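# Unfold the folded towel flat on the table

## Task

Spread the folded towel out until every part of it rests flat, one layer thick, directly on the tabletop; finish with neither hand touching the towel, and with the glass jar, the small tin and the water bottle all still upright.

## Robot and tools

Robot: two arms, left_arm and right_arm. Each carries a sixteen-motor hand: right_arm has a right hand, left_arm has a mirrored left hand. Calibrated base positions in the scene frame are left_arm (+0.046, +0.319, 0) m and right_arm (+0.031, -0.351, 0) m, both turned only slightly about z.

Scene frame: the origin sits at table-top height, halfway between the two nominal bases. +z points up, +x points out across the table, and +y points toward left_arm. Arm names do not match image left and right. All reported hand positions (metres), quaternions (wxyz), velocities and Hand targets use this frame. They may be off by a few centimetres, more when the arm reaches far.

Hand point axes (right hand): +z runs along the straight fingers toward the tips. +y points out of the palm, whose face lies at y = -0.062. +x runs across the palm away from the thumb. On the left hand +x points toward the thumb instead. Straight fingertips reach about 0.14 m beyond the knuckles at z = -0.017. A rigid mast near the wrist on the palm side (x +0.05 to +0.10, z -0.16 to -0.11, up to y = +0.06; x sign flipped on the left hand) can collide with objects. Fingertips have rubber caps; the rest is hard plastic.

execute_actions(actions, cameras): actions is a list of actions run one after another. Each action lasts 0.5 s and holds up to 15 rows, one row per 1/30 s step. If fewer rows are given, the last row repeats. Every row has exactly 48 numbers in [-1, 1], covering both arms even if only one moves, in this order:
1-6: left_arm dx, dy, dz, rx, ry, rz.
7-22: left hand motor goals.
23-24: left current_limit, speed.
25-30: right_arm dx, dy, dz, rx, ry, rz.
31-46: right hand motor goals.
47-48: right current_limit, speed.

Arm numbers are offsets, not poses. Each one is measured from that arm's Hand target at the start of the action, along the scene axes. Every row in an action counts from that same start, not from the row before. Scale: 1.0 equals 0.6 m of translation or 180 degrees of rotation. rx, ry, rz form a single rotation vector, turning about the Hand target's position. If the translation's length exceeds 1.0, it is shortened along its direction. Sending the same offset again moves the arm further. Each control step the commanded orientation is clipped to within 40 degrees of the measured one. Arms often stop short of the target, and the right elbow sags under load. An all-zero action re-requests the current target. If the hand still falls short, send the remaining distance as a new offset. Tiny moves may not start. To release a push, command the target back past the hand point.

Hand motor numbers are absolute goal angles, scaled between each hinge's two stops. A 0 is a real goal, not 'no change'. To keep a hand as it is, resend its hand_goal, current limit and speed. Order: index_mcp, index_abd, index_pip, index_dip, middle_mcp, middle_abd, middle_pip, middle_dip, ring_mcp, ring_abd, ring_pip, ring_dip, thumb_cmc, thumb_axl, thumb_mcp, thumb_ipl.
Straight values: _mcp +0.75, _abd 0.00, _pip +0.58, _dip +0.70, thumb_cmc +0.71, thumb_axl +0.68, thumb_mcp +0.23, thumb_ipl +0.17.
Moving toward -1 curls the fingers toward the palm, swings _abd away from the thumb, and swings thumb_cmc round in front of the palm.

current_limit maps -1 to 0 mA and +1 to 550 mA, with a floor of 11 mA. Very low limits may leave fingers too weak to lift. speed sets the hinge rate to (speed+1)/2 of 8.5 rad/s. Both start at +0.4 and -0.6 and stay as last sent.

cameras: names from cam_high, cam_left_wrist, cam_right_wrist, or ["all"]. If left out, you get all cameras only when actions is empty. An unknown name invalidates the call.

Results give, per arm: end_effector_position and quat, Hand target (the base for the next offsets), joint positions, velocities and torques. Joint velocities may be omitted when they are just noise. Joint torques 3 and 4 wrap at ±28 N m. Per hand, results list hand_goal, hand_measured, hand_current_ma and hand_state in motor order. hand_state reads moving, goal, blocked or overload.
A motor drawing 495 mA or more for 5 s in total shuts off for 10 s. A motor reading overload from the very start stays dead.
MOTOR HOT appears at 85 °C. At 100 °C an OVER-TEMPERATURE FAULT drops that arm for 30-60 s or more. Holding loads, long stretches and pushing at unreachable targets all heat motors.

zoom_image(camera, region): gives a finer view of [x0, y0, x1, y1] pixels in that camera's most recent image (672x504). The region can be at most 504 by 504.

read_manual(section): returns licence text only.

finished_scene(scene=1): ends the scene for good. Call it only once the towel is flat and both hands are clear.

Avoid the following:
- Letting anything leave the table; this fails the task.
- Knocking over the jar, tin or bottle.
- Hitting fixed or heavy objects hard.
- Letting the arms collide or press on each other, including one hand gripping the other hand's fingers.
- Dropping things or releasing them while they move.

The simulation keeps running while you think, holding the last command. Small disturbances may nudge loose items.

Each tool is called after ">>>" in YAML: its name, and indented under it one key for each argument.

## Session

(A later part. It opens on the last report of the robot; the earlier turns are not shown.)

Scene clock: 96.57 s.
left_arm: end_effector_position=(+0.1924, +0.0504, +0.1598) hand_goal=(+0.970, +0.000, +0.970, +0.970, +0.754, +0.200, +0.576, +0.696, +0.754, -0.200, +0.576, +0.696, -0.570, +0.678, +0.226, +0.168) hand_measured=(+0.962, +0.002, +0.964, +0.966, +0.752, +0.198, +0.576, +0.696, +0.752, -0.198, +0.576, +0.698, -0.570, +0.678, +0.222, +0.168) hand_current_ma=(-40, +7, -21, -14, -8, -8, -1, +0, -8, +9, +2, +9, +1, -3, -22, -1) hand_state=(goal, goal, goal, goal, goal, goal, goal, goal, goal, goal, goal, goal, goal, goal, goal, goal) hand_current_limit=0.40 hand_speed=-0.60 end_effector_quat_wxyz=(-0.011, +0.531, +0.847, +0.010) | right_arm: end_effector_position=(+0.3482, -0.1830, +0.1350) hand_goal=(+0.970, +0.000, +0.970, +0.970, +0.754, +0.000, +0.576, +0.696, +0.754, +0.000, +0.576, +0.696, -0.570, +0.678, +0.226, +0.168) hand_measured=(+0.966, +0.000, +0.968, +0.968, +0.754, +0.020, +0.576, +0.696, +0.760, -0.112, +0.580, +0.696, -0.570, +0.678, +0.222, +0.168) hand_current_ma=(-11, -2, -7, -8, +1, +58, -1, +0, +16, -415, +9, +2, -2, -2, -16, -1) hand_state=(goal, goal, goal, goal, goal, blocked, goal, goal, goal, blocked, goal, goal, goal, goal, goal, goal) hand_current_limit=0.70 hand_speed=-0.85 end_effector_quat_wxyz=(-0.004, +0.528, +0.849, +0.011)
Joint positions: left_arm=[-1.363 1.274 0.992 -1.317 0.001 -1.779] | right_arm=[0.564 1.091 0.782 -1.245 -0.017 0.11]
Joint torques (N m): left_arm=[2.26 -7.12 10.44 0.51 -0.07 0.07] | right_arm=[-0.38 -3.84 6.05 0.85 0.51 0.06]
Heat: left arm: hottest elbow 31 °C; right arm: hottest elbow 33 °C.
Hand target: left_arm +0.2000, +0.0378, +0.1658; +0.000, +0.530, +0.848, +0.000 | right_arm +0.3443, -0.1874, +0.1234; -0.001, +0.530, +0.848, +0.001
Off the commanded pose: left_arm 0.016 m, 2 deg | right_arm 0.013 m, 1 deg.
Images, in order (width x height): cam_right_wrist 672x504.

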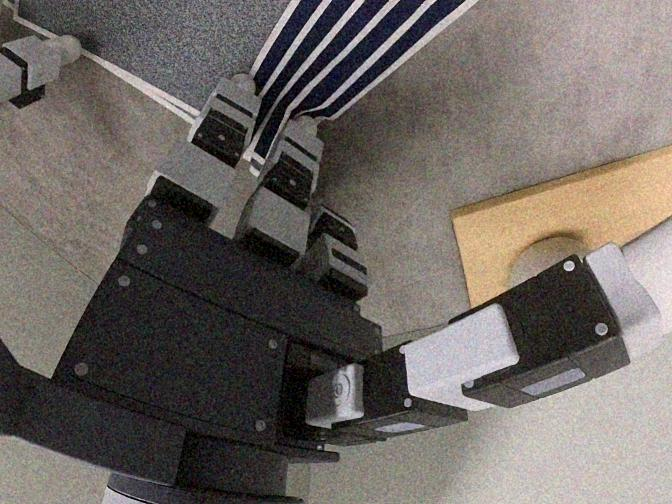

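>>> execute_actions:
  actions:
    - [[0.0,0,0,0,0,0,0.97,0,0.97,0.97,0.754,0.2,0.576,0.696,0.754,-0.2,0.576,0.696,-0.571,0.678,0.226,0.168,0.4,-0.6,0,0,0.008,0,0,0,0.97,0,0.97,0.97,0.754,-0.3,0.576,0.696,0.754,0.3,0.576,0.696,-0.571,0.678,0.226,0.168,0.7,-0.85]]
    - [[0,0,0,0,0,0,0.97,0,0.97,0.97,0.754,0.2,0.576,0.696,0.754,-0.2,0.576,0.696,-0.571,0.678,0.226,0.168,0.4,-0.6,0,0,0.004,0,0,0,0.97,0,0.97,0.97,0.754,-0.35,0.576,0.696,0.754,0.35,0.576,0.696,-0.571,0.678,0.226,0.168,0.7,-0.85]]
  cameras: ["cam_right_wrist"]

>>> zoom_image:
  camera: "cam_right_wrist"
  region: [180, 20, 400, 185]

Scene clock: 98.70 s.
left_arm: end_effector_position=(+0.1924, +0.0504, +0.1598) hand_goal=(+0.970, +0.000, +0.970, +0.970, +0.754, +0.200, +0.576, +0.696, +0.754, -0.200, +0.576, +0.696, -0.570, +0.678, +0.226, +0.168) hand_measured=(+0.962, +0.002, +0.964, +0.966, +0.752, +0.198, +0.576, +0.696, +0.752, -0.198, +0.576, +0.698, -0.570, +0.678, +0.222, +0.168) hand_current_ma=(-40, +7, -21, -14, -8, -8, -1, +0, -8, +9, +2, +9, +1, -3, -22, -1) hand_state=(goal, goal, goal, goal, goal, goal, goal, goal, goal, goal, goal, goal, goal, goal, goal, goal) hand_current_limit=0.40 hand_speed=-0.60 end_effector_quat_wxyz=(-0.011, +0.531, +0.847, +0.010) | right_arm: end_effector_position=(+0.3485, -0.1834, +0.1369) hand_goal=(+0.970, +0.000, +0.970, +0.970, +0.754, -0.350, +0.576, +0.696, +0.754, +0.350, +0.576, +0.696, -0.570, +0.678, +0.226, +0.168) hand_measured=(+0.966, +0.000, +0.968, +0.968, +0.754, -0.134, +0.576, +0.696, +0.758, -0.040, +0.580, +0.696, -0.570, +0.678, +0.222, +0.168) hand_current_ma=(-11, -2, -7, -8, +0, +468, -1, +0, +14, -467, +9, +2, -2, -2, -16, -1) hand_state=(goal, goal, goal, goal, goal, blocked, goal, goal, goal, blocked, goal, goal, goal, goal, goal, goal) hand_current_limit=0.70 hand_speed=-0.85 end_effector_quat_wxyz=(-0.002, +0.528, +0.849, +0.013)
Joint positions: left_arm=[-1.363 1.274 0.992 -1.317 0.001 -1.779] | right_arm=[0.564 1.086 0.782 -1.245 -0.014 0.11]
Joint torques (N m): left_arm=[2.26 -7.12 10.44 0.51 -0.07 0.07] | right_arm=[-0.67 -3.96 7.12 -0.12 0.47 0.05]
Heat: left arm: hottest elbow 31 °C; right arm: hottest elbow 33 °C.
Hand target: left_arm +0.2000, +0.0378, +0.1658; +0.000, +0.530, +0.848, +0.000 | right_arm +0.3443, -0.1874, +0.1306; -0.001, +0.530, +0.848, +0.001
Off the commanded pose: left_arm 0.016 m, 2 deg | right_arm 0.009 m, 1 deg.
Images, in order (width x height): cam_right_wrist 672x504.

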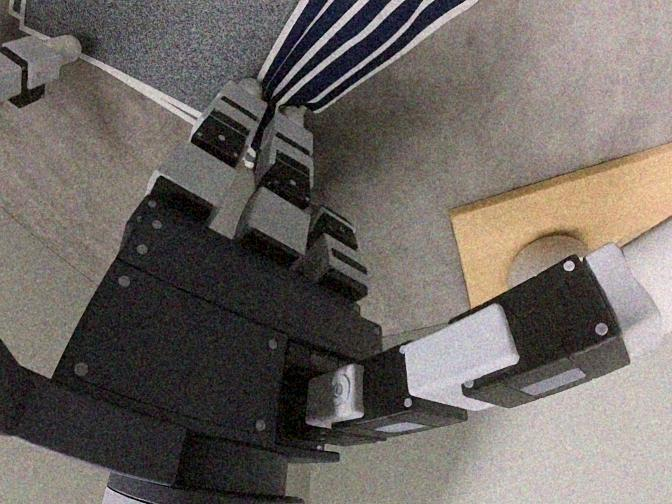

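Scaled by 2.291 from the camera's 672x504 image, which has a finer 960x720 frame.

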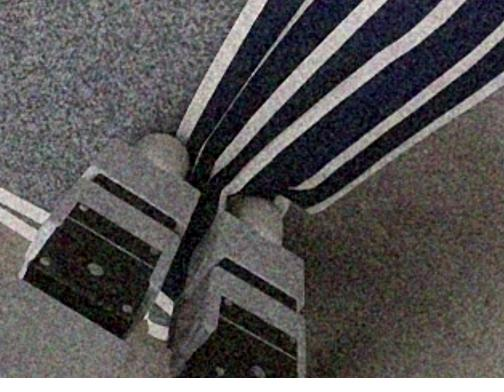

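>>> execute_actions:
  actions:
    - [[0.0,0,0,0,0,0,0.97,0,0.97,0.97,0.754,0.2,0.576,0.696,0.754,-0.2,0.576,0.696,-0.571,0.678,0.226,0.168,0.4,-0.6,0,0,0.03,0,0,0,0.97,0,0.97,0.97,0.754,-0.35,0.576,0.696,0.754,0.35,0.576,0.696,-0.571,0.678,0.226,0.168,0.7,-0.85]]
    - [[0,0,0,0,0,0,0.97,0,0.97,0.97,0.754,0.2,0.576,0.696,0.754,-0.2,0.576,0.696,-0.571,0.678,0.226,0.168,0.4,-0.6,0,0,0.03,0,0,0,0.97,0,0.97,0.97,0.754,-0.35,0.576,0.696,0.754,0.35,0.576,0.696,-0.571,0.678,0.226,0.168,0.7,-0.85]]
  cameras: ["cam_right_wrist","cam_high"]

>>> zoom_image:
  camera: "cam_right_wrist"
  region: [180, 20, 400, 185]

>>> zoom_image:
  camera: "cam_high"
  region: [180, 120, 350, 260]

Scene clock: 101.03 s.
left_arm: end_effector_position=(+0.1924, +0.0504, +0.1598) hand_goal=(+0.970, +0.000, +0.970, +0.970, +0.754, +0.200, +0.576, +0.696, +0.754, -0.200, +0.576, +0.696, -0.570, +0.678, +0.226, +0.168) hand_measured=(+0.962, +0.002, +0.964, +0.966, +0.752, +0.198, +0.576, +0.696, +0.752, -0.198, +0.576, +0.698, -0.570, +0.678, +0.222, +0.168) hand_current_ma=(-40, +7, -21, -14, -8, -8, -1, +0, -8, +9, +2, +9, +1, -3, -22, -1) hand_state=(goal, goal, goal, goal, goal, goal, goal, goal, goal, goal, goal, goal, goal, goal, goal, goal) hand_current_limit=0.40 hand_speed=-0.60 end_effector_quat_wxyz=(-0.011, +0.531, +0.847, +0.010) | right_arm: end_effector_position=(+0.3314, -0.1963, +0.1404) hand_goal=(+0.970, +0.000, +0.970, +0.970, +0.754, -0.350, +0.576, +0.696, +0.754, +0.350, +0.576, +0.696, -0.570, +0.678, +0.226, +0.168) hand_measured=(+0.966, +0.000, +0.968, +0.968, +0.746, -0.182, +0.570, +0.694, +0.748, -0.040, +0.572, +0.694, -0.570, +0.678, +0.222, +0.168) hand_current_ma=(-15, -2, -7, -8, -27, +468, -15, -5, -16, -467, -9, -4, -2, -2, -16, -1) hand_state=(goal, goal, goal, goal, goal, blocked, goal, goal, goal, blocked, goal, goal, goal, goal, goal, goal) hand_current_limit=0.70 hand_speed=-0.85 end_effector_quat_wxyz=(-0.013, +0.529, +0.848, -0.022)
Joint positions: left_arm=[-1.363 1.274 0.992 -1.317 0.001 -1.779] | right_arm=[0.564 1.069 0.795 -1.348 -0.005 0.112]
Joint torques (N m): left_arm=[2.2 -7.12 10.43 0.54 -0.07 0.07] | right_arm=[0.09 -4.89 11.93 -0.5 0.24 -0.06]
Heat: left arm: hottest elbow 31 °C; right arm: hottest elbow 33 °C.
Hand target: left_arm +0.2000, +0.0378, +0.1658; +0.000, +0.530, +0.848, +0.000 | right_arm +0.3443, -0.1874, +0.1666; -0.001, +0.530, +0.848, +0.001
Off the commanded pose: left_arm 0.016 m, 2 deg | right_arm 0.030 m, 3 deg.
Images, in order (width x height): cam_high 672x504, cam_right_wrist 672x504.

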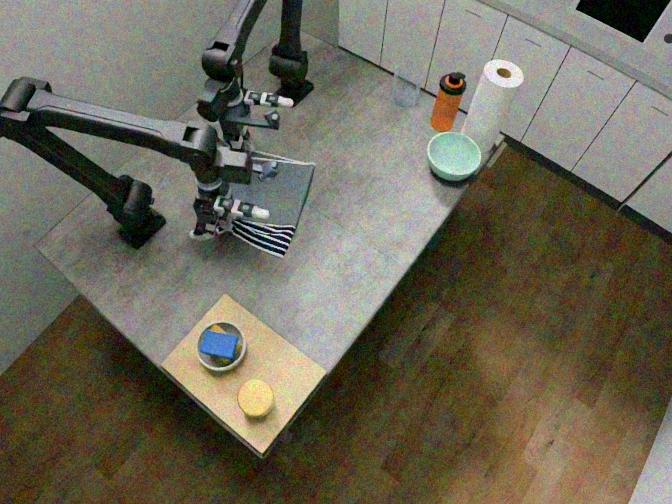

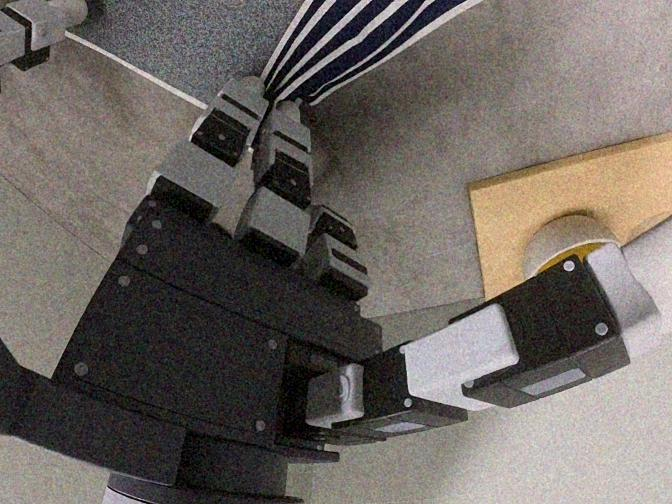

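Scaled by 2.291 from the camera's 672x504 image, which has a finer 960x720 frame.

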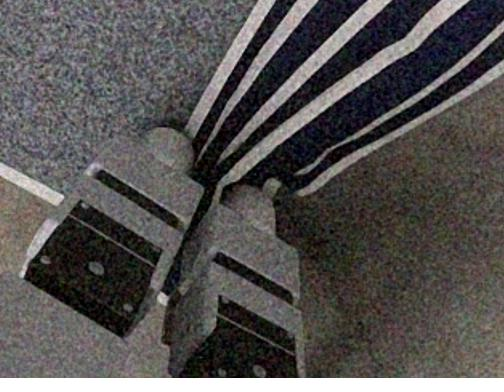

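Scaled by 2.965.

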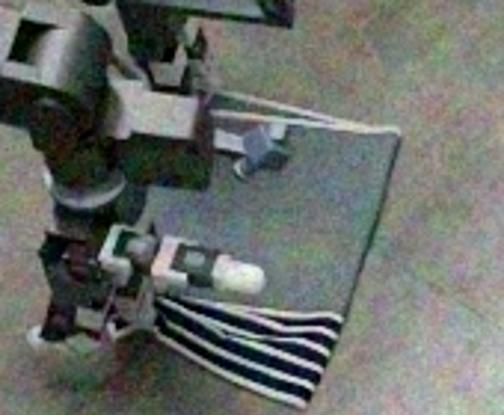

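>>> execute_actions:
  actions:
    - [[0.0,0,0,0,0,0,0.97,0,0.97,0.97,0.754,0.2,0.576,0.696,0.754,-0.2,0.576,0.696,-0.571,0.678,0.226,0.168,0.4,-0.6,0.01,0.0,0.05,0,0,0,0.97,0,0.97,0.97,0.754,-0.35,0.576,0.696,0.754,0.35,0.576,0.696,-0.571,0.678,0.226,0.168,0.7,-0.85]]
    - [[0,0,0,0,0,0,0.97,0,0.97,0.97,0.754,0.2,0.576,0.696,0.754,-0.2,0.576,0.696,-0.571,0.678,0.226,0.168,0.4,-0.6,0.01,0.0,0.05,0,0,0,0.97,0,0.97,0.97,0.754,-0.35,0.576,0.696,0.754,0.35,0.576,0.696,-0.571,0.678,0.226,0.168,0.7,-0.85]]
  cameras: ["cam_right_wrist","cam_left_wrist","cam_high"]

>>> zoom_image:
  camera: "cam_right_wrist"
  region: [180, 20, 400, 185]

>>> zoom_image:
  camera: "cam_high"
  region: [180, 120, 350, 260]

Scene clock: 103.73 s.
left_arm: end_effector_position=(+0.1924, +0.0504, +0.1598) hand_goal=(+0.970, +0.000, +0.970, +0.970, +0.754, +0.200, +0.576, +0.696, +0.754, -0.200, +0.576, +0.696, -0.570, +0.678, +0.226, +0.168) hand_measured=(+0.962, +0.002, +0.964, +0.966, +0.752, +0.198, +0.576, +0.696, +0.752, -0.198, +0.576, +0.698, -0.570, +0.678, +0.222, +0.168) hand_current_ma=(-40, +7, -21, -14, -8, -8, -1, +0, -8, +9, +2, +9, +1, -3, -22, -1) hand_state=(goal, goal, goal, goal, goal, goal, goal, goal, goal, goal, goal, goal, goal, goal, goal, goal) hand_current_limit=0.40 hand_speed=-0.60 end_effector_quat_wxyz=(-0.011, +0.531, +0.847, +0.010) | right_arm: end_effector_position=(+0.3447, -0.1914, +0.2049) hand_goal=(+0.970, +0.000, +0.970, +0.970, +0.754, -0.350, +0.576, +0.696, +0.754, +0.350, +0.576, +0.696, -0.570, +0.678, +0.226, +0.168) hand_measured=(+0.964, +0.000, +0.968, +0.968, +0.750, -0.182, +0.572, +0.694, +0.754, -0.040, +0.574, +0.694, -0.570, +0.678, +0.222, +0.168) hand_current_ma=(-16, -2, -7, -8, -11, +468, -9, -5, -2, -467, -4, -4, -2, -2, -16, -1) hand_state=(goal, goal, goal, goal, goal, blocked, goal, goal, goal, blocked, goal, goal, goal, goal, goal, goal) hand_current_limit=0.70 hand_speed=-0.85 end_effector_quat_wxyz=(-0.010, +0.530, +0.848, -0.016)
Joint positions: left_arm=[-1.363 1.274 0.992 -1.317 0.001 -1.779] | right_arm=[0.554 1.064 0.961 -1.505 -0.004 0.105]
Joint torques (N m): left_arm=[2.26 -7.12 10.44 0.53 -0.06 0.07] | right_arm=[-1.73 -3.25 12.07 -0.08 0.15 -0.14]
Heat: left arm: hottest elbow 32 °C; right arm: hottest elbow 33 °C.
Hand target: left_arm +0.2000, +0.0378, +0.1658; +0.000, +0.530, +0.848, +0.000 | right_arm +0.3563, -0.1874, +0.2266; -0.001, +0.530, +0.848, +0.001
Off the commanded pose: left_arm 0.016 m, 2 deg | right_arm 0.025 m, 2 deg.

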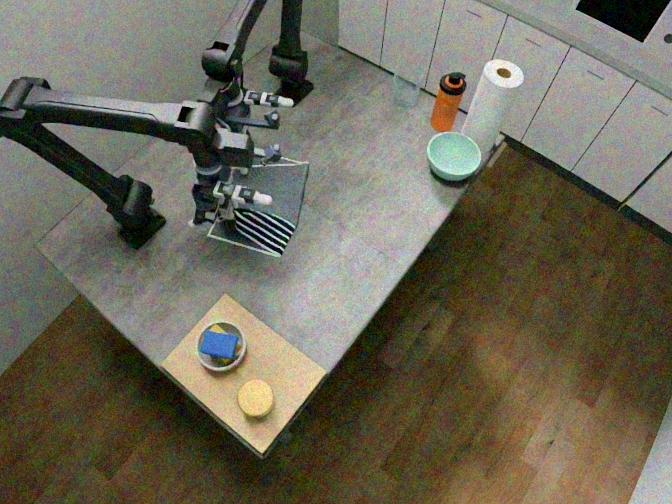

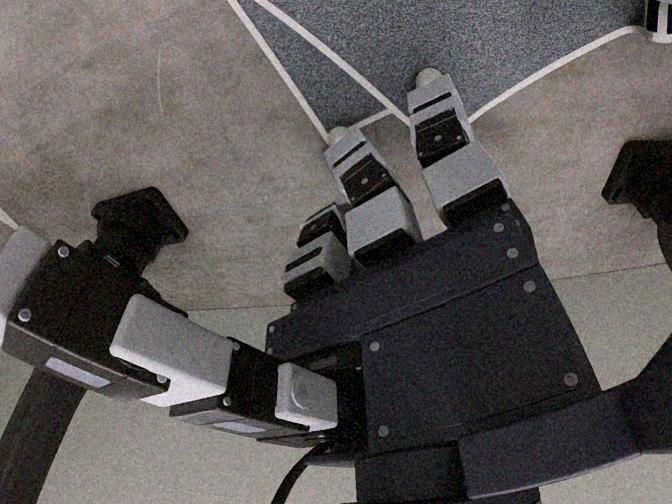

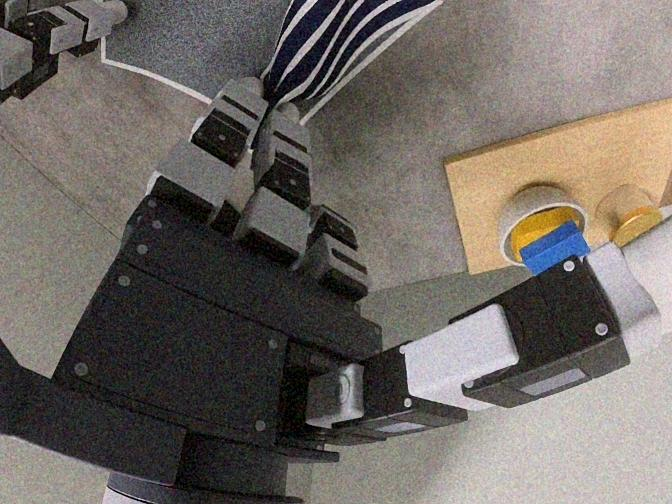

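Scaled by 2.291 from the camera's 672x504 image, which has a finer 960x720 frame.

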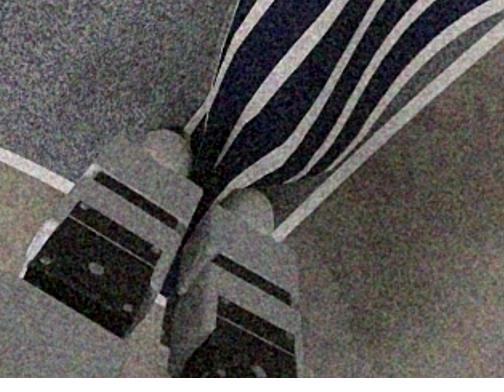

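Scaled by 2.965.

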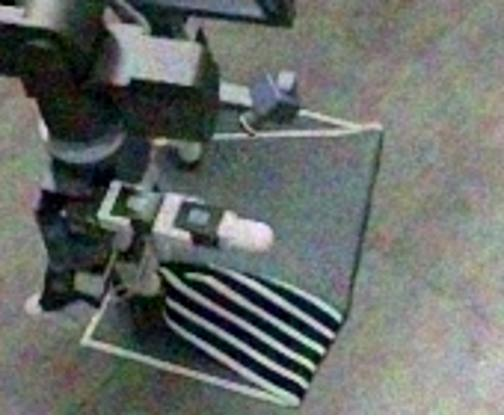

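>>> execute_actions:
  actions:
    - [[0.0,0,0.03,0,0,0,0.97,0,0.97,0.97,0.754,0.2,0.576,0.696,0.754,-0.2,0.576,0.696,-0.571,0.678,0.226,0.168,0.4,-0.6,0.075,0.015,0.05,0,0,0,0.97,0,0.97,0.97,0.754,-0.35,0.576,0.696,0.754,0.35,0.576,0.696,-0.571,0.678,0.226,0.168,0.6,-0.85]]
    - [[0,0,0,0,0,0,0.97,0,0.97,0.97,0.754,0.2,0.576,0.696,0.754,-0.2,0.576,0.696,-0.571,0.678,0.226,0.168,0.4,-0.6,0.075,0.015,0.05,0,0,0,0.97,0,0.97,0.97,0.754,-0.35,0.576,0.696,0.754,0.35,0.576,0.696,-0.571,0.678,0.226,0.168,0.6,-0.85]]
    - [[0,0,0,0,0,0,0.97,0,0.97,0.97,0.754,0.2,0.576,0.696,0.754,-0.2,0.576,0.696,-0.571,0.678,0.226,0.168,0.4,-0.6,0.075,0.015,0.02,0,0,0,0.97,0,0.97,0.97,0.754,-0.35,0.576,0.696,0.754,0.35,0.576,0.696,-0.571,0.678,0.226,0.168,0.6,-0.85]]
    - [[0,0,0,0,0,0,0.97,0,0.97,0.97,0.754,0.2,0.576,0.696,0.754,-0.2,0.576,0.696,-0.571,0.678,0.226,0.168,0.4,-0.6,0.075,0.015,0,0,0,0,0.97,0,0.97,0.97,0.754,-0.35,0.576,0.696,0.754,0.35,0.576,0.696,-0.571,0.678,0.226,0.168,0.6,-0.85]]
  cameras: ["cam_right_wrist","cam_left_wrist","cam_high"]

>>> zoom_image:
  camera: "cam_high"
  region: [180, 120, 350, 260]

Scene clock: 111.23 s.
left_arm: end_effector_position=(+0.1933, +0.0468, +0.1706) hand_goal=(+0.970, +0.000, +0.970, +0.970, +0.754, +0.200, +0.576, +0.696, +0.754, -0.200, +0.576, +0.696, -0.570, +0.678, +0.226, +0.168) hand_measured=(+0.962, +0.002, +0.964, +0.966, +0.752, +0.198, +0.576, +0.696, +0.752, -0.198, +0.576, +0.698, -0.570, +0.678, +0.222, +0.168) hand_current_ma=(-40, +7, -21, -14, -8, -8, -1, +0, -8, +9, +2, +9, +1, -3, -22, -1) hand_state=(goal, goal, goal, goal, goal, goal, goal, goal, goal, goal, goal, goal, goal, goal, goal, goal) hand_current_limit=0.40 hand_speed=-0.60 end_effector_quat_wxyz=(-0.010, +0.531, +0.847, +0.009) | right_arm: end_effector_position=(+0.5254, -0.1537, +0.2738) hand_goal=(+0.970, +0.000, +0.970, +0.970, +0.754, -0.350, +0.576, +0.696, +0.754, +0.350, +0.576, +0.696, -0.570, +0.678, +0.226, +0.168) hand_measured=(+0.964, +0.000, +0.968, +0.968, +0.752, -0.182, +0.574, +0.694, +0.756, -0.040, +0.576, +0.694, -0.572, +0.678, +0.222, +0.168) hand_current_ma=(-15, -2, -7, -8, -8, +440, -5, -5, +3, -440, +1, -3, -3, -2, -16, -1) hand_state=(goal, goal, goal, goal, goal, blocked, goal, goal, goal, blocked, goal, goal, goal, goal, goal, goal) hand_current_limit=0.60 hand_speed=-0.85 end_effector_quat_wxyz=(-0.014, +0.531, +0.847, -0.019)
Joint positions: left_arm=[-1.363 1.274 1.022 -1.344 0.001 -1.779] | right_arm=[0.411 1.534 1.57 -1.654 -0.003 -0.034]
Joint torques (N m): left_arm=[2.26 -8.12 11.07 -0.47 -0.07 0.07] | right_arm=[-1.03 -11.99 12.4 -0.58 0.04 -0.11]
Heat: left arm: hottest elbow 32 °C; right arm: hottest elbow 35 °C.
Hand target: left_arm +0.2000, +0.0379, +0.1836; +0.000, +0.530, +0.848, +0.000 | right_arm +0.5363, -0.1514, +0.2986; -0.001, +0.530, +0.848, +0.001
Off the commanded pose: left_arm 0.017 m, 2 deg | right_arm 0.027 m, 3 deg.

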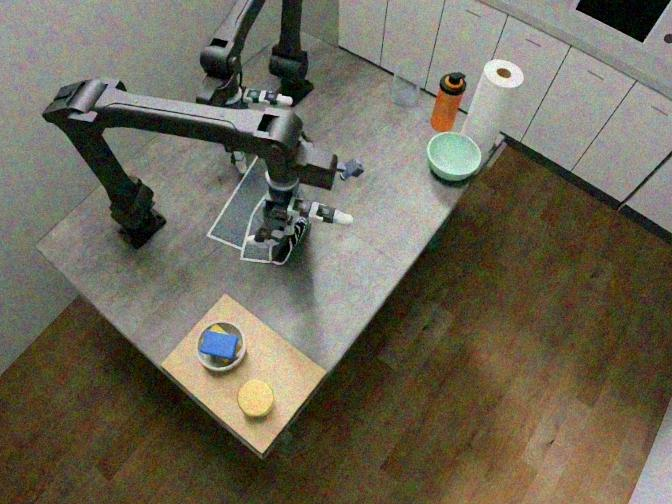

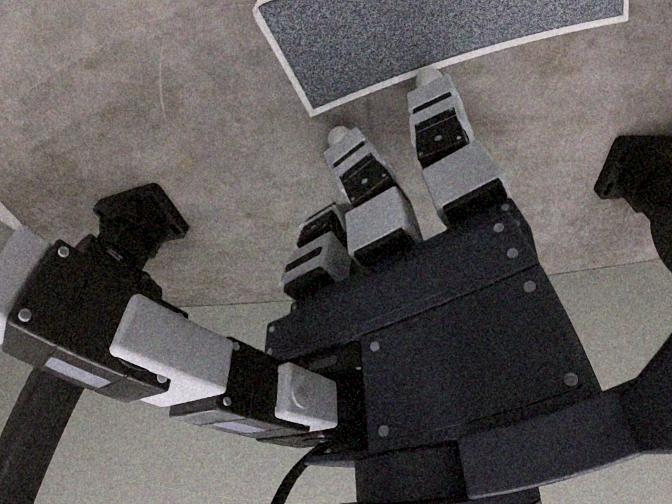

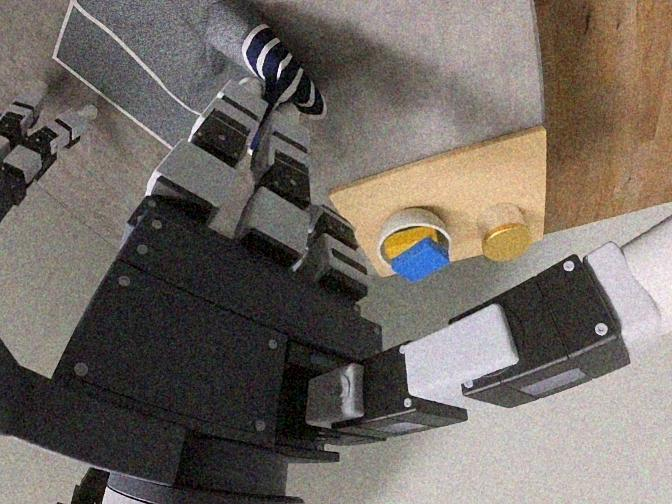

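Scaled by 2.965.

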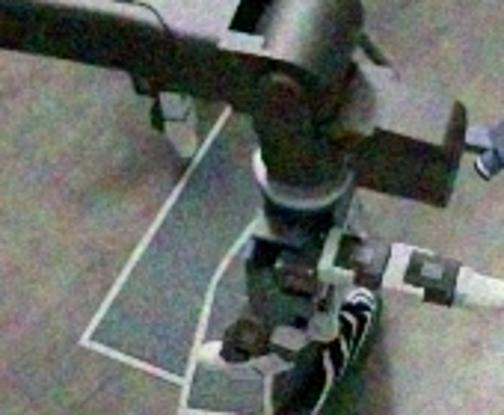

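>>> zoom_image:
  camera: "cam_right_wrist"
  region: [0, 0, 400, 200]

>>> zoom_image:
  camera: "cam_high"
  region: [200, 160, 340, 280]

Scaled by 1.260 from the camera's 672x504 image, which has a finer 960x720 frame.

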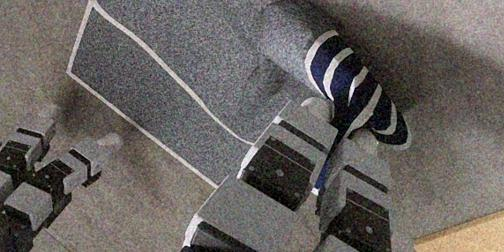

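Scaled by 3.600.

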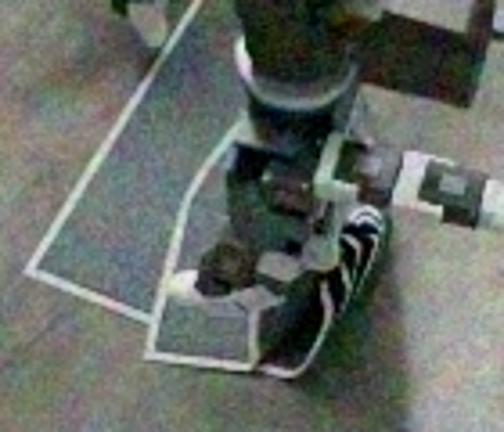

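>>> execute_actions:
  actions:
    - [[0.0,0,0.03,0,0,0,0.97,0,0.97,0.97,0.754,0.2,0.576,0.696,0.754,-0.2,0.576,0.696,-0.571,0.678,0.226,0.168,0.4,-0.6,0.03,0.015,0.08,0,0,0,0.97,0,0.97,0.97,0.754,-0.35,0.576,0.696,0.754,0.35,0.576,0.696,-0.571,0.678,0.226,0.168,0.6,-0.85]]
    - [[0,0,0.03,0,0,0,0.97,0,0.97,0.97,0.754,0.2,0.576,0.696,0.754,-0.2,0.576,0.696,-0.571,0.678,0.226,0.168,0.4,-0.6,0.03,0.015,0.08,0,0,0,0.97,0,0.97,0.97,0.754,-0.35,0.576,0.696,0.754,0.35,0.576,0.696,-0.571,0.678,0.226,0.168,0.6,-0.85]]
  cameras: ["cam_right_wrist","cam_left_wrist","cam_high"]

>>> zoom_image:
  camera: "cam_high"
  region: [190, 120, 390, 280]

Scene clock: 116.47 s.
left_arm: end_effector_position=(+0.1938, +0.0448, +0.2053) hand_goal=(+0.970, +0.000, +0.970, +0.970, +0.754, +0.200, +0.576, +0.696, +0.754, -0.200, +0.576, +0.696, -0.570, +0.678, +0.226, +0.168) hand_measured=(+0.962, +0.002, +0.964, +0.966, +0.752, +0.198, +0.576, +0.696, +0.752, -0.198, +0.576, +0.698, -0.570, +0.678, +0.222, +0.168) hand_current_ma=(-40, +6, -21, -14, -8, -8, -1, +0, -8, +9, +2, +9, +1, -3, -22, -1) hand_state=(goal, goal, goal, goal, goal, goal, goal, goal, goal, goal, goal, goal, goal, goal, goal, goal) hand_current_limit=0.40 hand_speed=-0.60 end_effector_quat_wxyz=(-0.011, +0.531, +0.847, +0.010) | right_arm: end_effector_position=(+0.5641, -0.1373, +0.3746) hand_goal=(+0.970, +0.000, +0.970, +0.970, +0.754, -0.350, +0.576, +0.696, +0.754, +0.350, +0.576, +0.696, -0.570, +0.678, +0.226, +0.168) hand_measured=(+0.964, +0.000, +0.968, +0.968, +0.752, -0.182, +0.574, +0.694, +0.756, -0.040, +0.576, +0.696, -0.572, +0.678, +0.222, +0.168) hand_current_ma=(-17, -2, -7, -8, -4, +440, -5, -5, +6, -440, +2, -1, -3, -2, -16, -1) hand_state=(goal, goal, goal, goal, goal, blocked, goal, goal, goal, blocked, goal, goal, goal, goal, goal, goal) hand_current_limit=0.60 hand_speed=-0.85 end_effector_quat_wxyz=(+0.038, +0.530, +0.845, +0.055)
Joint positions: left_arm=[-1.363 1.263 1.104 -1.442 0.001 -1.779] | right_arm=[0.411 1.563 1.825 -1.699 0.001 -0.035]
Joint torques (N m): left_arm=[2.2 -8.53 11.17 -0.47 -0.07 0.07] | right_arm=[-0.56 -11.81 12.25 0.27 0.09 -0.12]
Heat: left arm: hottest elbow 32 °C; right arm: hottest elbow 35 °C.
Hand target: left_arm +0.2000, +0.0378, +0.2198; +0.000, +0.530, +0.848, +0.000 | right_arm +0.5722, -0.1334, +0.3946; -0.001, +0.530, +0.848, +0.001
Off the commanded pose: left_arm 0.017 m, 2 deg | right_arm 0.022 m, 8 deg.
joint sent to its limit (right arm) — joint 4 (wrist pitch), lower limit. The joint targets are off in orientation, not in position.

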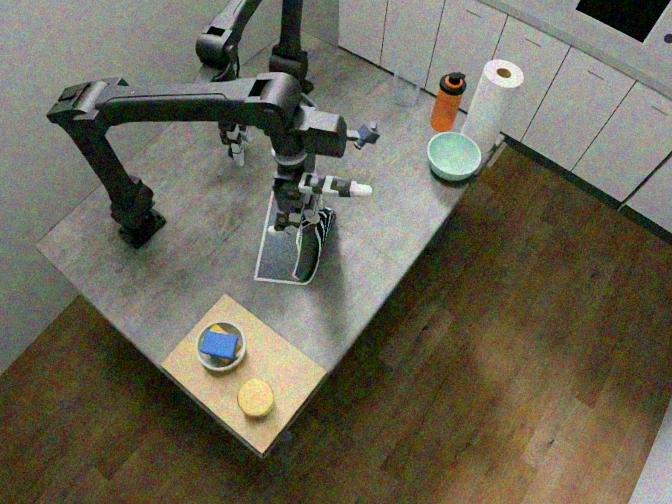

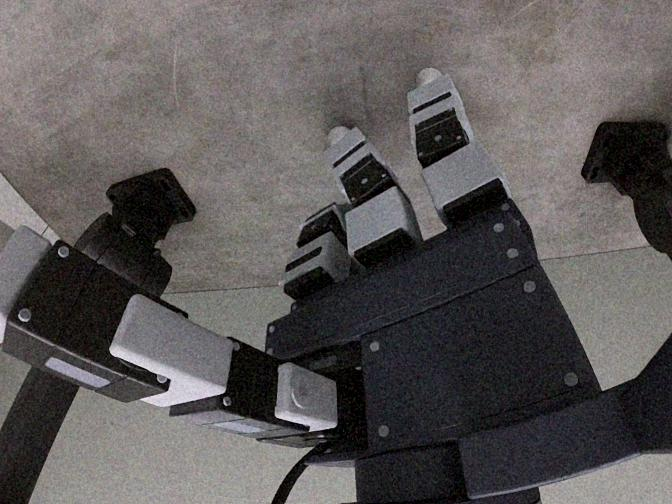

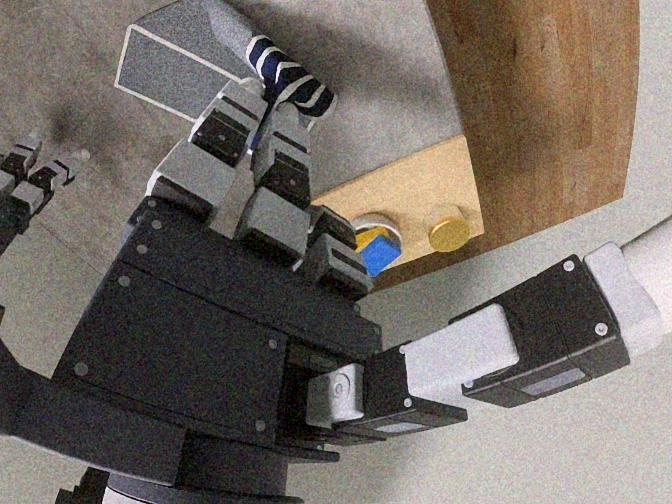

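Scaled by 2.520.

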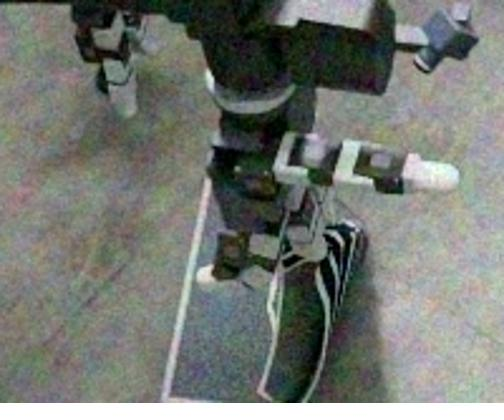

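>>> zoom_image:
  camera: "cam_high"
  region: [230, 170, 370, 300]

>>> zoom_image:
  camera: "cam_right_wrist"
  region: [90, 0, 370, 150]

Scaled by 3.600.

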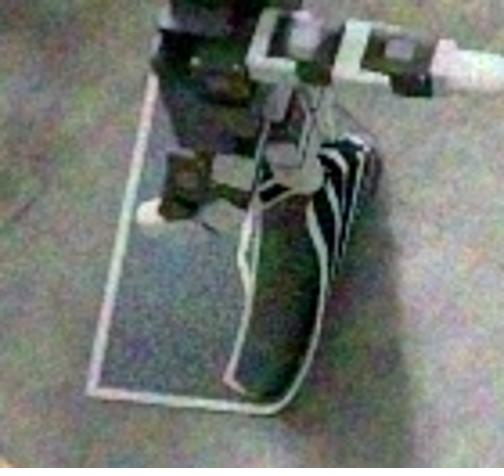

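Scaled by 1.800 from the camera's 672x504 image, which has a finer 960x720 frame.

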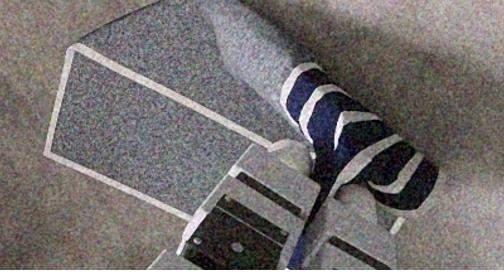

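>>> execute_actions:
  actions:
    - [[0.13,0.01,-0.02,0,0,0,0.97,0,0.97,0.97,0.754,0.2,0.576,0.696,0.754,-0.2,0.576,0.696,-0.571,0.678,0.226,0.168,0.4,-0.6,-0.02,-0.01,-0.05,0,0,0,0.97,0,0.97,0.97,0.754,-0.35,0.576,0.696,0.754,0.35,0.576,0.696,-0.571,0.678,0.226,0.168,0.6,-0.85]]
    - [[0.13,0.0,-0.01,0,0,0,0.97,0,0.97,0.97,0.754,0.2,0.576,0.696,0.754,-0.2,0.576,0.696,-0.571,0.678,0.226,0.168,0.4,-0.6,0,0,0,0,0,0,0.97,0,0.97,0.97,0.754,-0.35,0.576,0.696,0.754,0.35,0.576,0.696,-0.571,0.678,0.226,0.168,0.6,-0.85]]
  cameras: ["cam_right_wrist","cam_left_wrist","cam_high"]

>>> zoom_image:
  camera: "cam_high"
  region: [230, 170, 370, 300]

Scene clock: 125.00 s.
left_arm: end_effector_position=(+0.3514, +0.0581, +0.1906) hand_goal=(+0.970, +0.000, +0.970, +0.970, +0.754, +0.200, +0.576, +0.696, +0.754, -0.200, +0.576, +0.696, -0.570, +0.678, +0.226, +0.168) hand_measured=(+0.964, +0.002, +0.966, +0.966, +0.752, +0.198, +0.576, +0.696, +0.752, -0.198, +0.576, +0.698, -0.568, +0.678, +0.222, +0.168) hand_current_ma=(-22, +5, -17, -13, -6, -7, +0, +0, -8, +8, +2, +9, +4, -3, -22, -1) hand_state=(goal, goal, goal, goal, goal, goal, goal, goal, goal, goal, goal, goal, goal, goal, goal, goal) hand_current_limit=0.40 hand_speed=-0.60 end_effector_quat_wxyz=(-0.015, +0.521, +0.853, +0.007) | right_arm: end_effector_position=(+0.5622, -0.1381, +0.3674) hand_goal=(+0.970, +0.000, +0.970, +0.970, +0.754, -0.350, +0.576, +0.696, +0.754, +0.350, +0.576, +0.696, -0.570, +0.678, +0.226, +0.168) hand_measured=(+0.964, +0.000, +0.968, +0.968, +0.752, -0.182, +0.574, +0.694, +0.756, -0.040, +0.576, +0.696, -0.572, +0.678, +0.222, +0.168) hand_current_ma=(-17, -2, -7, -8, -4, +440, -5, -5, +6, -440, +2, -1, -3, -2, -16, -1) hand_state=(goal, goal, goal, goal, goal, blocked, goal, goal, goal, blocked, goal, goal, goal, goal, goal, goal) hand_current_limit=0.60 hand_speed=-0.85 end_effector_quat_wxyz=(+0.034, +0.530, +0.846, +0.049)
Joint positions: left_arm=[-0.961 1.426 1.222 -1.399 -0.002 -1.401] | right_arm=[0.411 1.563 1.81 -1.699 0.001 -0.035]
Joint torques (N m): left_arm=[0.21 -10.52 10.93 0.14 0.07 0.07] | right_arm=[-0.91 -12.98 7.77 0.29 0.01 -0.1]
Motor temperatures (°C): left_arm=[25 27 32 27 22 23] | right_arm=[28 27 36 25 22 22]
Heat: left arm: hottest elbow 32 °C; right arm: hottest elbow 36 °C.
Hand target: left_arm +0.3560, +0.0439, +0.2018; +0.000, +0.530, +0.848, -0.001 | right_arm +0.5602, -0.1394, +0.3647; -0.001, +0.530, +0.848, +0.001
Off the commanded pose: left_arm 0.019 m, 2 deg | right_arm 0.004 m, 7 deg.
joint sent to its limit (right arm) — joint 4 (wrist pitch), lower limit. The joint targets are off in orientation, not in position.

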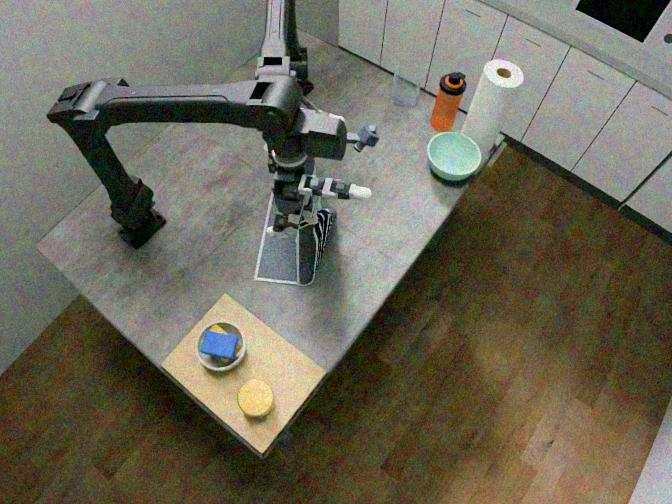

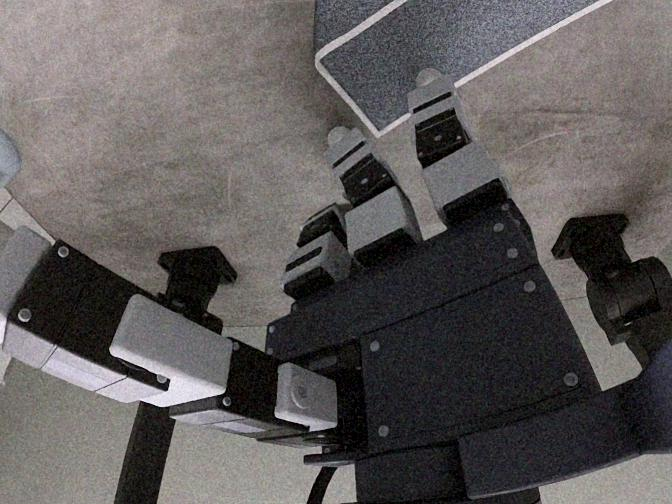

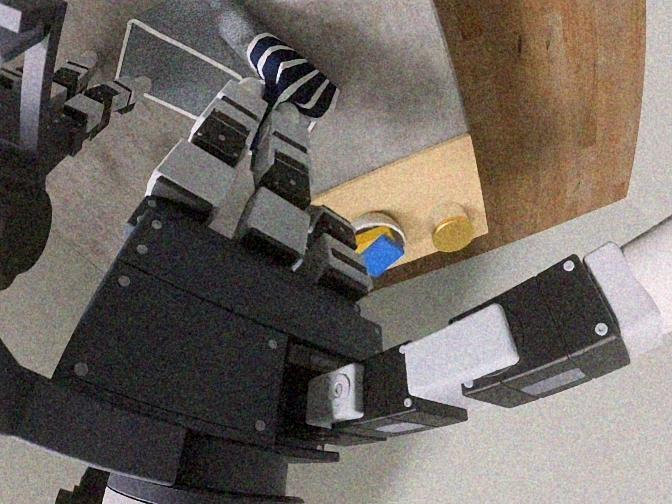

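Scaled by 3.600.

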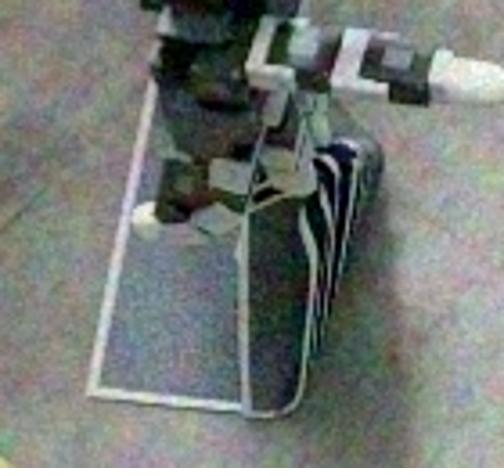

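>>> zoom_image:
  camera: "cam_left_wrist"
  region: [280, 0, 480, 150]

Scaled by 2.520 from the camera's 672x504 image, which has a finer 960x720 frame.

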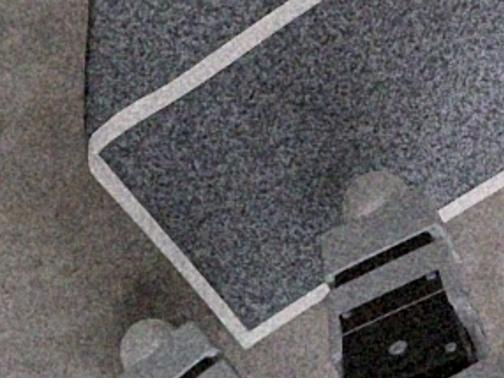

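>>> execute_actions:
  actions:
    - [[-0.042,-0.05,-0.02,0,0,0,0.97,0,0.97,0.97,0.754,0.2,0.576,0.696,0.754,-0.2,0.576,0.696,-0.571,0.678,0.226,0.168,0.4,-0.6,0,0,0,0,0,0,0.97,0,0.97,0.97,0.754,-0.35,0.576,0.696,0.754,0.35,0.576,0.696,-0.571,0.678,0.226,0.168,0.6,-0.85]]
    - [[0,0.0,-0.045,0,0,0,0.97,0,0.97,0.97,0.754,0.2,0.576,0.696,0.754,-0.2,0.576,0.696,-0.571,0.678,0.226,0.168,0.4,-0.6,0,0,0,0,0,0,0.97,0,0.97,0.97,0.754,-0.35,0.576,0.696,0.754,0.35,0.576,0.696,-0.571,0.678,0.226,0.168,0.6,-0.85]]
  cameras: ["cam_left_wrist","cam_high"]

>>> zoom_image:
  camera: "cam_left_wrist"
  region: [280, 0, 480, 150]

Scene clock: 132.33 s.
left_arm: end_effector_position=(+0.3277, +0.0147, +0.1679) hand_goal=(+0.970, +0.000, +0.970, +0.970, +0.754, +0.200, +0.576, +0.696, +0.754, -0.200, +0.576, +0.696, -0.570, +0.678, +0.226, +0.168) hand_measured=(+0.964, +0.002, +0.966, +0.966, +0.752, +0.198, +0.576, +0.696, +0.752, -0.198, +0.576, +0.698, -0.568, +0.678, +0.222, +0.168) hand_current_ma=(-27, +5, -17, -13, -9, -6, +0, +0, -9, +8, +1, +9, +4, -3, -22, -1) hand_state=(goal, goal, goal, goal, goal, goal, goal, goal, goal, goal, goal, goal, goal, goal, goal, goal) hand_current_limit=0.40 hand_speed=-0.60 end_effector_quat_wxyz=(+0.000, +0.536, +0.844, -0.002) | right_arm: end_effector_position=(+0.5622, -0.1381, +0.3674) hand_goal=(+0.970, +0.000, +0.970, +0.970, +0.754, -0.350, +0.576, +0.696, +0.754, +0.350, +0.576, +0.696, -0.570, +0.678, +0.226, +0.168) hand_measured=(+0.964, +0.000, +0.968, +0.968, +0.752, -0.182, +0.574, +0.694, +0.756, -0.040, +0.576, +0.696, -0.572, +0.678, +0.222, +0.168) hand_current_ma=(-17, -2, -7, -8, -4, +440, -5, -5, +6, -440, +2, -1, -3, -2, -16, -1) hand_state=(goal, goal, goal, goal, goal, blocked, goal, goal, goal, blocked, goal, goal, goal, goal, goal, goal) hand_current_limit=0.60 hand_speed=-0.85 end_effector_quat_wxyz=(+0.034, +0.530, +0.846, +0.049)
Joint positions: left_arm=[-1.067 1.468 1.207 -1.308 0.003 -1.471] | right_arm=[0.411 1.563 1.81 -1.699 0.001 -0.035]
Joint torques (N m): left_arm=[1.67 -10.23 8.34 0.68 -0.11 -0.14] | right_arm=[-0.62 -12.63 7.91 0.59 0.02 -0.12]
Heat: left arm: hottest elbow 32 °C; right arm: hottest elbow 35 °C.
Hand target: left_arm +0.3308, +0.0139, +0.1627; +0.000, +0.530, +0.848, +0.000 | right_arm +0.5602, -0.1394, +0.3647; -0.001, +0.530, +0.848, +0.001
Off the commanded pose: left_arm 0.006 m, 1 deg | right_arm 0.004 m, 7 deg.
joint sent to its limit (right arm) — joint 4 (wrist pitch), lower limit. The joint targets are off in orientation, not in position.
Images, in order (width x height): cam_high 672x504, cam_left_wrist 672x504.

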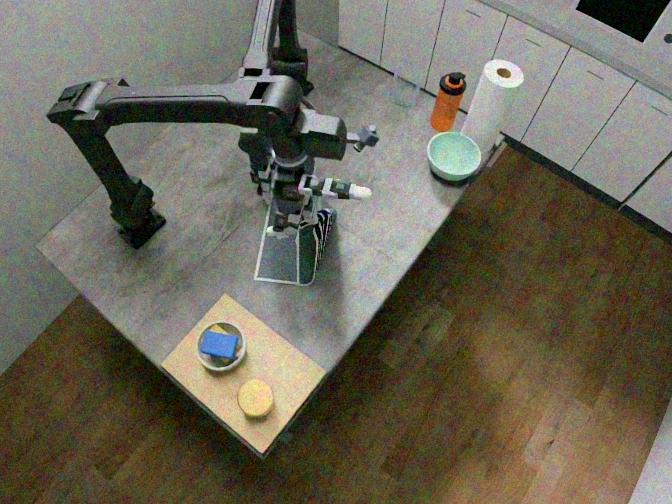

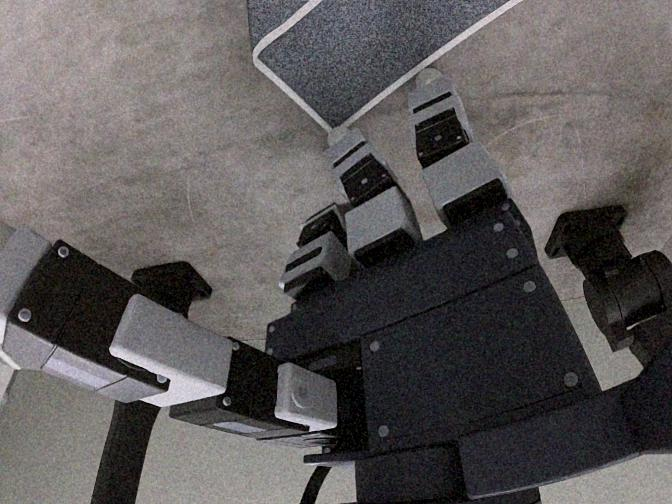

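Scaled by 2.520 from the camera's 672x504 image, which has a finer 960x720 frame.

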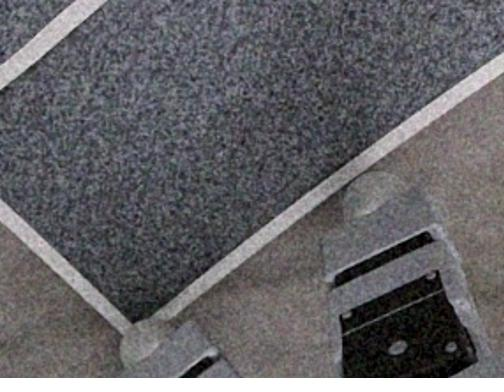

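>>> execute_actions:
  actions:
    - [[0.01,0.005,-0.04,0,0,0,0.97,0,0.97,0.97,0.754,0.2,0.576,0.696,0.754,-0.2,0.576,0.696,-0.571,0.678,0.226,0.168,0.6,-0.6,0,0,0,0,0,0,0.97,0,0.97,0.97,0.754,-0.35,0.576,0.696,0.754,0.35,0.576,0.696,-0.571,0.678,0.226,0.168,0.6,-0.85]]
    - [[0,0.0,-0.025,0,0,0,0.97,0,0.97,0.97,0.754,0.2,0.576,0.696,0.754,-0.2,0.576,0.696,-0.571,0.678,0.226,0.168,0.6,-0.6,0,0,0,0,0,0,0.97,0,0.97,0.97,0.754,-0.35,0.576,0.696,0.754,0.35,0.576,0.696,-0.571,0.678,0.226,0.168,0.6,-0.85]]
  cameras: ["cam_left_wrist"]

>>> zoom_image:
  camera: "cam_left_wrist"
  region: [280, 0, 480, 150]

Scene clock: 135.13 s.
left_arm: end_effector_position=(+0.3302, +0.0156, +0.1308) hand_goal=(+0.970, +0.000, +0.970, +0.970, +0.754, +0.200, +0.576, +0.696, +0.754, -0.200, +0.576, +0.696, -0.570, +0.678, +0.226, +0.168) hand_measured=(+0.964, +0.002, +0.966, +0.966, +0.752, +0.198, +0.576, +0.696, +0.752, -0.200, +0.576, +0.698, -0.568, +0.678, +0.222, +0.168) hand_current_ma=(-27, +5, -17, -13, -9, -5, +0, +0, -9, +0, +1, +9, +4, -3, -22, -1) hand_state=(goal, goal, goal, goal, goal, goal, goal, goal, goal, goal, goal, goal, goal, goal, goal, goal) hand_current_limit=0.60 hand_speed=-0.60 end_effector_quat_wxyz=(+0.002, +0.534, +0.846, -0.003) | right_arm: end_effector_position=(+0.5622, -0.1381, +0.3674) hand_goal=(+0.970, +0.000, +0.970, +0.970, +0.754, -0.350, +0.576, +0.696, +0.754, +0.350, +0.576, +0.696, -0.570, +0.678, +0.226, +0.168) hand_measured=(+0.964, +0.000, +0.968, +0.968, +0.752, -0.182, +0.574, +0.694, +0.756, -0.040, +0.576, +0.696, -0.572, +0.678, +0.222, +0.168) hand_current_ma=(-17, -2, -7, -8, -4, +440, -5, -5, +6, -440, +2, -1, -3, -2, -16, -1) hand_state=(goal, goal, goal, goal, goal, blocked, goal, goal, goal, blocked, goal, goal, goal, goal, goal, goal) hand_current_limit=0.60 hand_speed=-0.85 end_effector_quat_wxyz=(+0.034, +0.530, +0.846, +0.049)
Joint positions: left_arm=[-1.061 1.498 1.139 -1.205 0.003 -1.471] | right_arm=[0.411 1.563 1.81 -1.699 0.001 -0.035]
Joint torques (N m): left_arm=[2.43 -10.11 8.03 0.73 -0.1 0.03] | right_arm=[-0.97 -12.63 7.72 0.18 0 -0.13]
Heat: left arm: hottest elbow 32 °C; right arm: hottest elbow 35 °C.
Hand target: left_arm +0.3367, +0.0169, +0.1237; +0.000, +0.530, +0.848, +0.000 | right_arm +0.5602, -0.1394, +0.3647; -0.001, +0.530, +0.848, +0.001
Off the commanded pose: left_arm 0.010 m, 1 deg | right_arm 0.004 m, 7 deg.
joint sent to its limit (right arm) — joint 4 (wrist pitch), lower limit. The joint targets are off in orientation, not in position.
Images, in order (width x height): cam_left_wrist 672x504.

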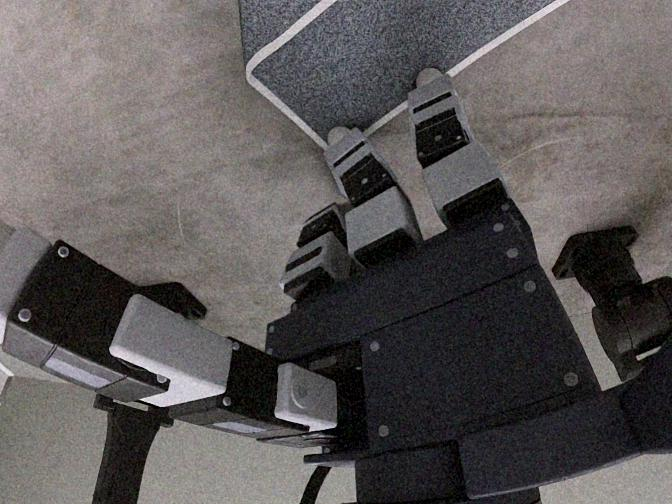

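Scaled by 2.520 from the camera's 672x504 image, which has a finer 960x720 frame.

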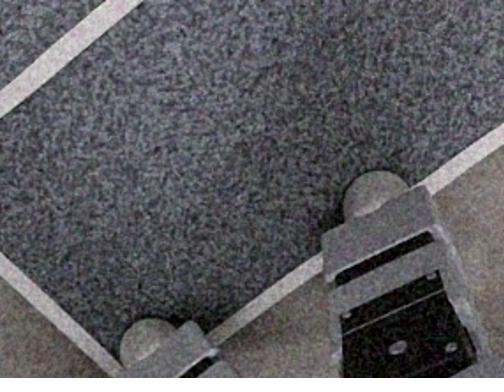

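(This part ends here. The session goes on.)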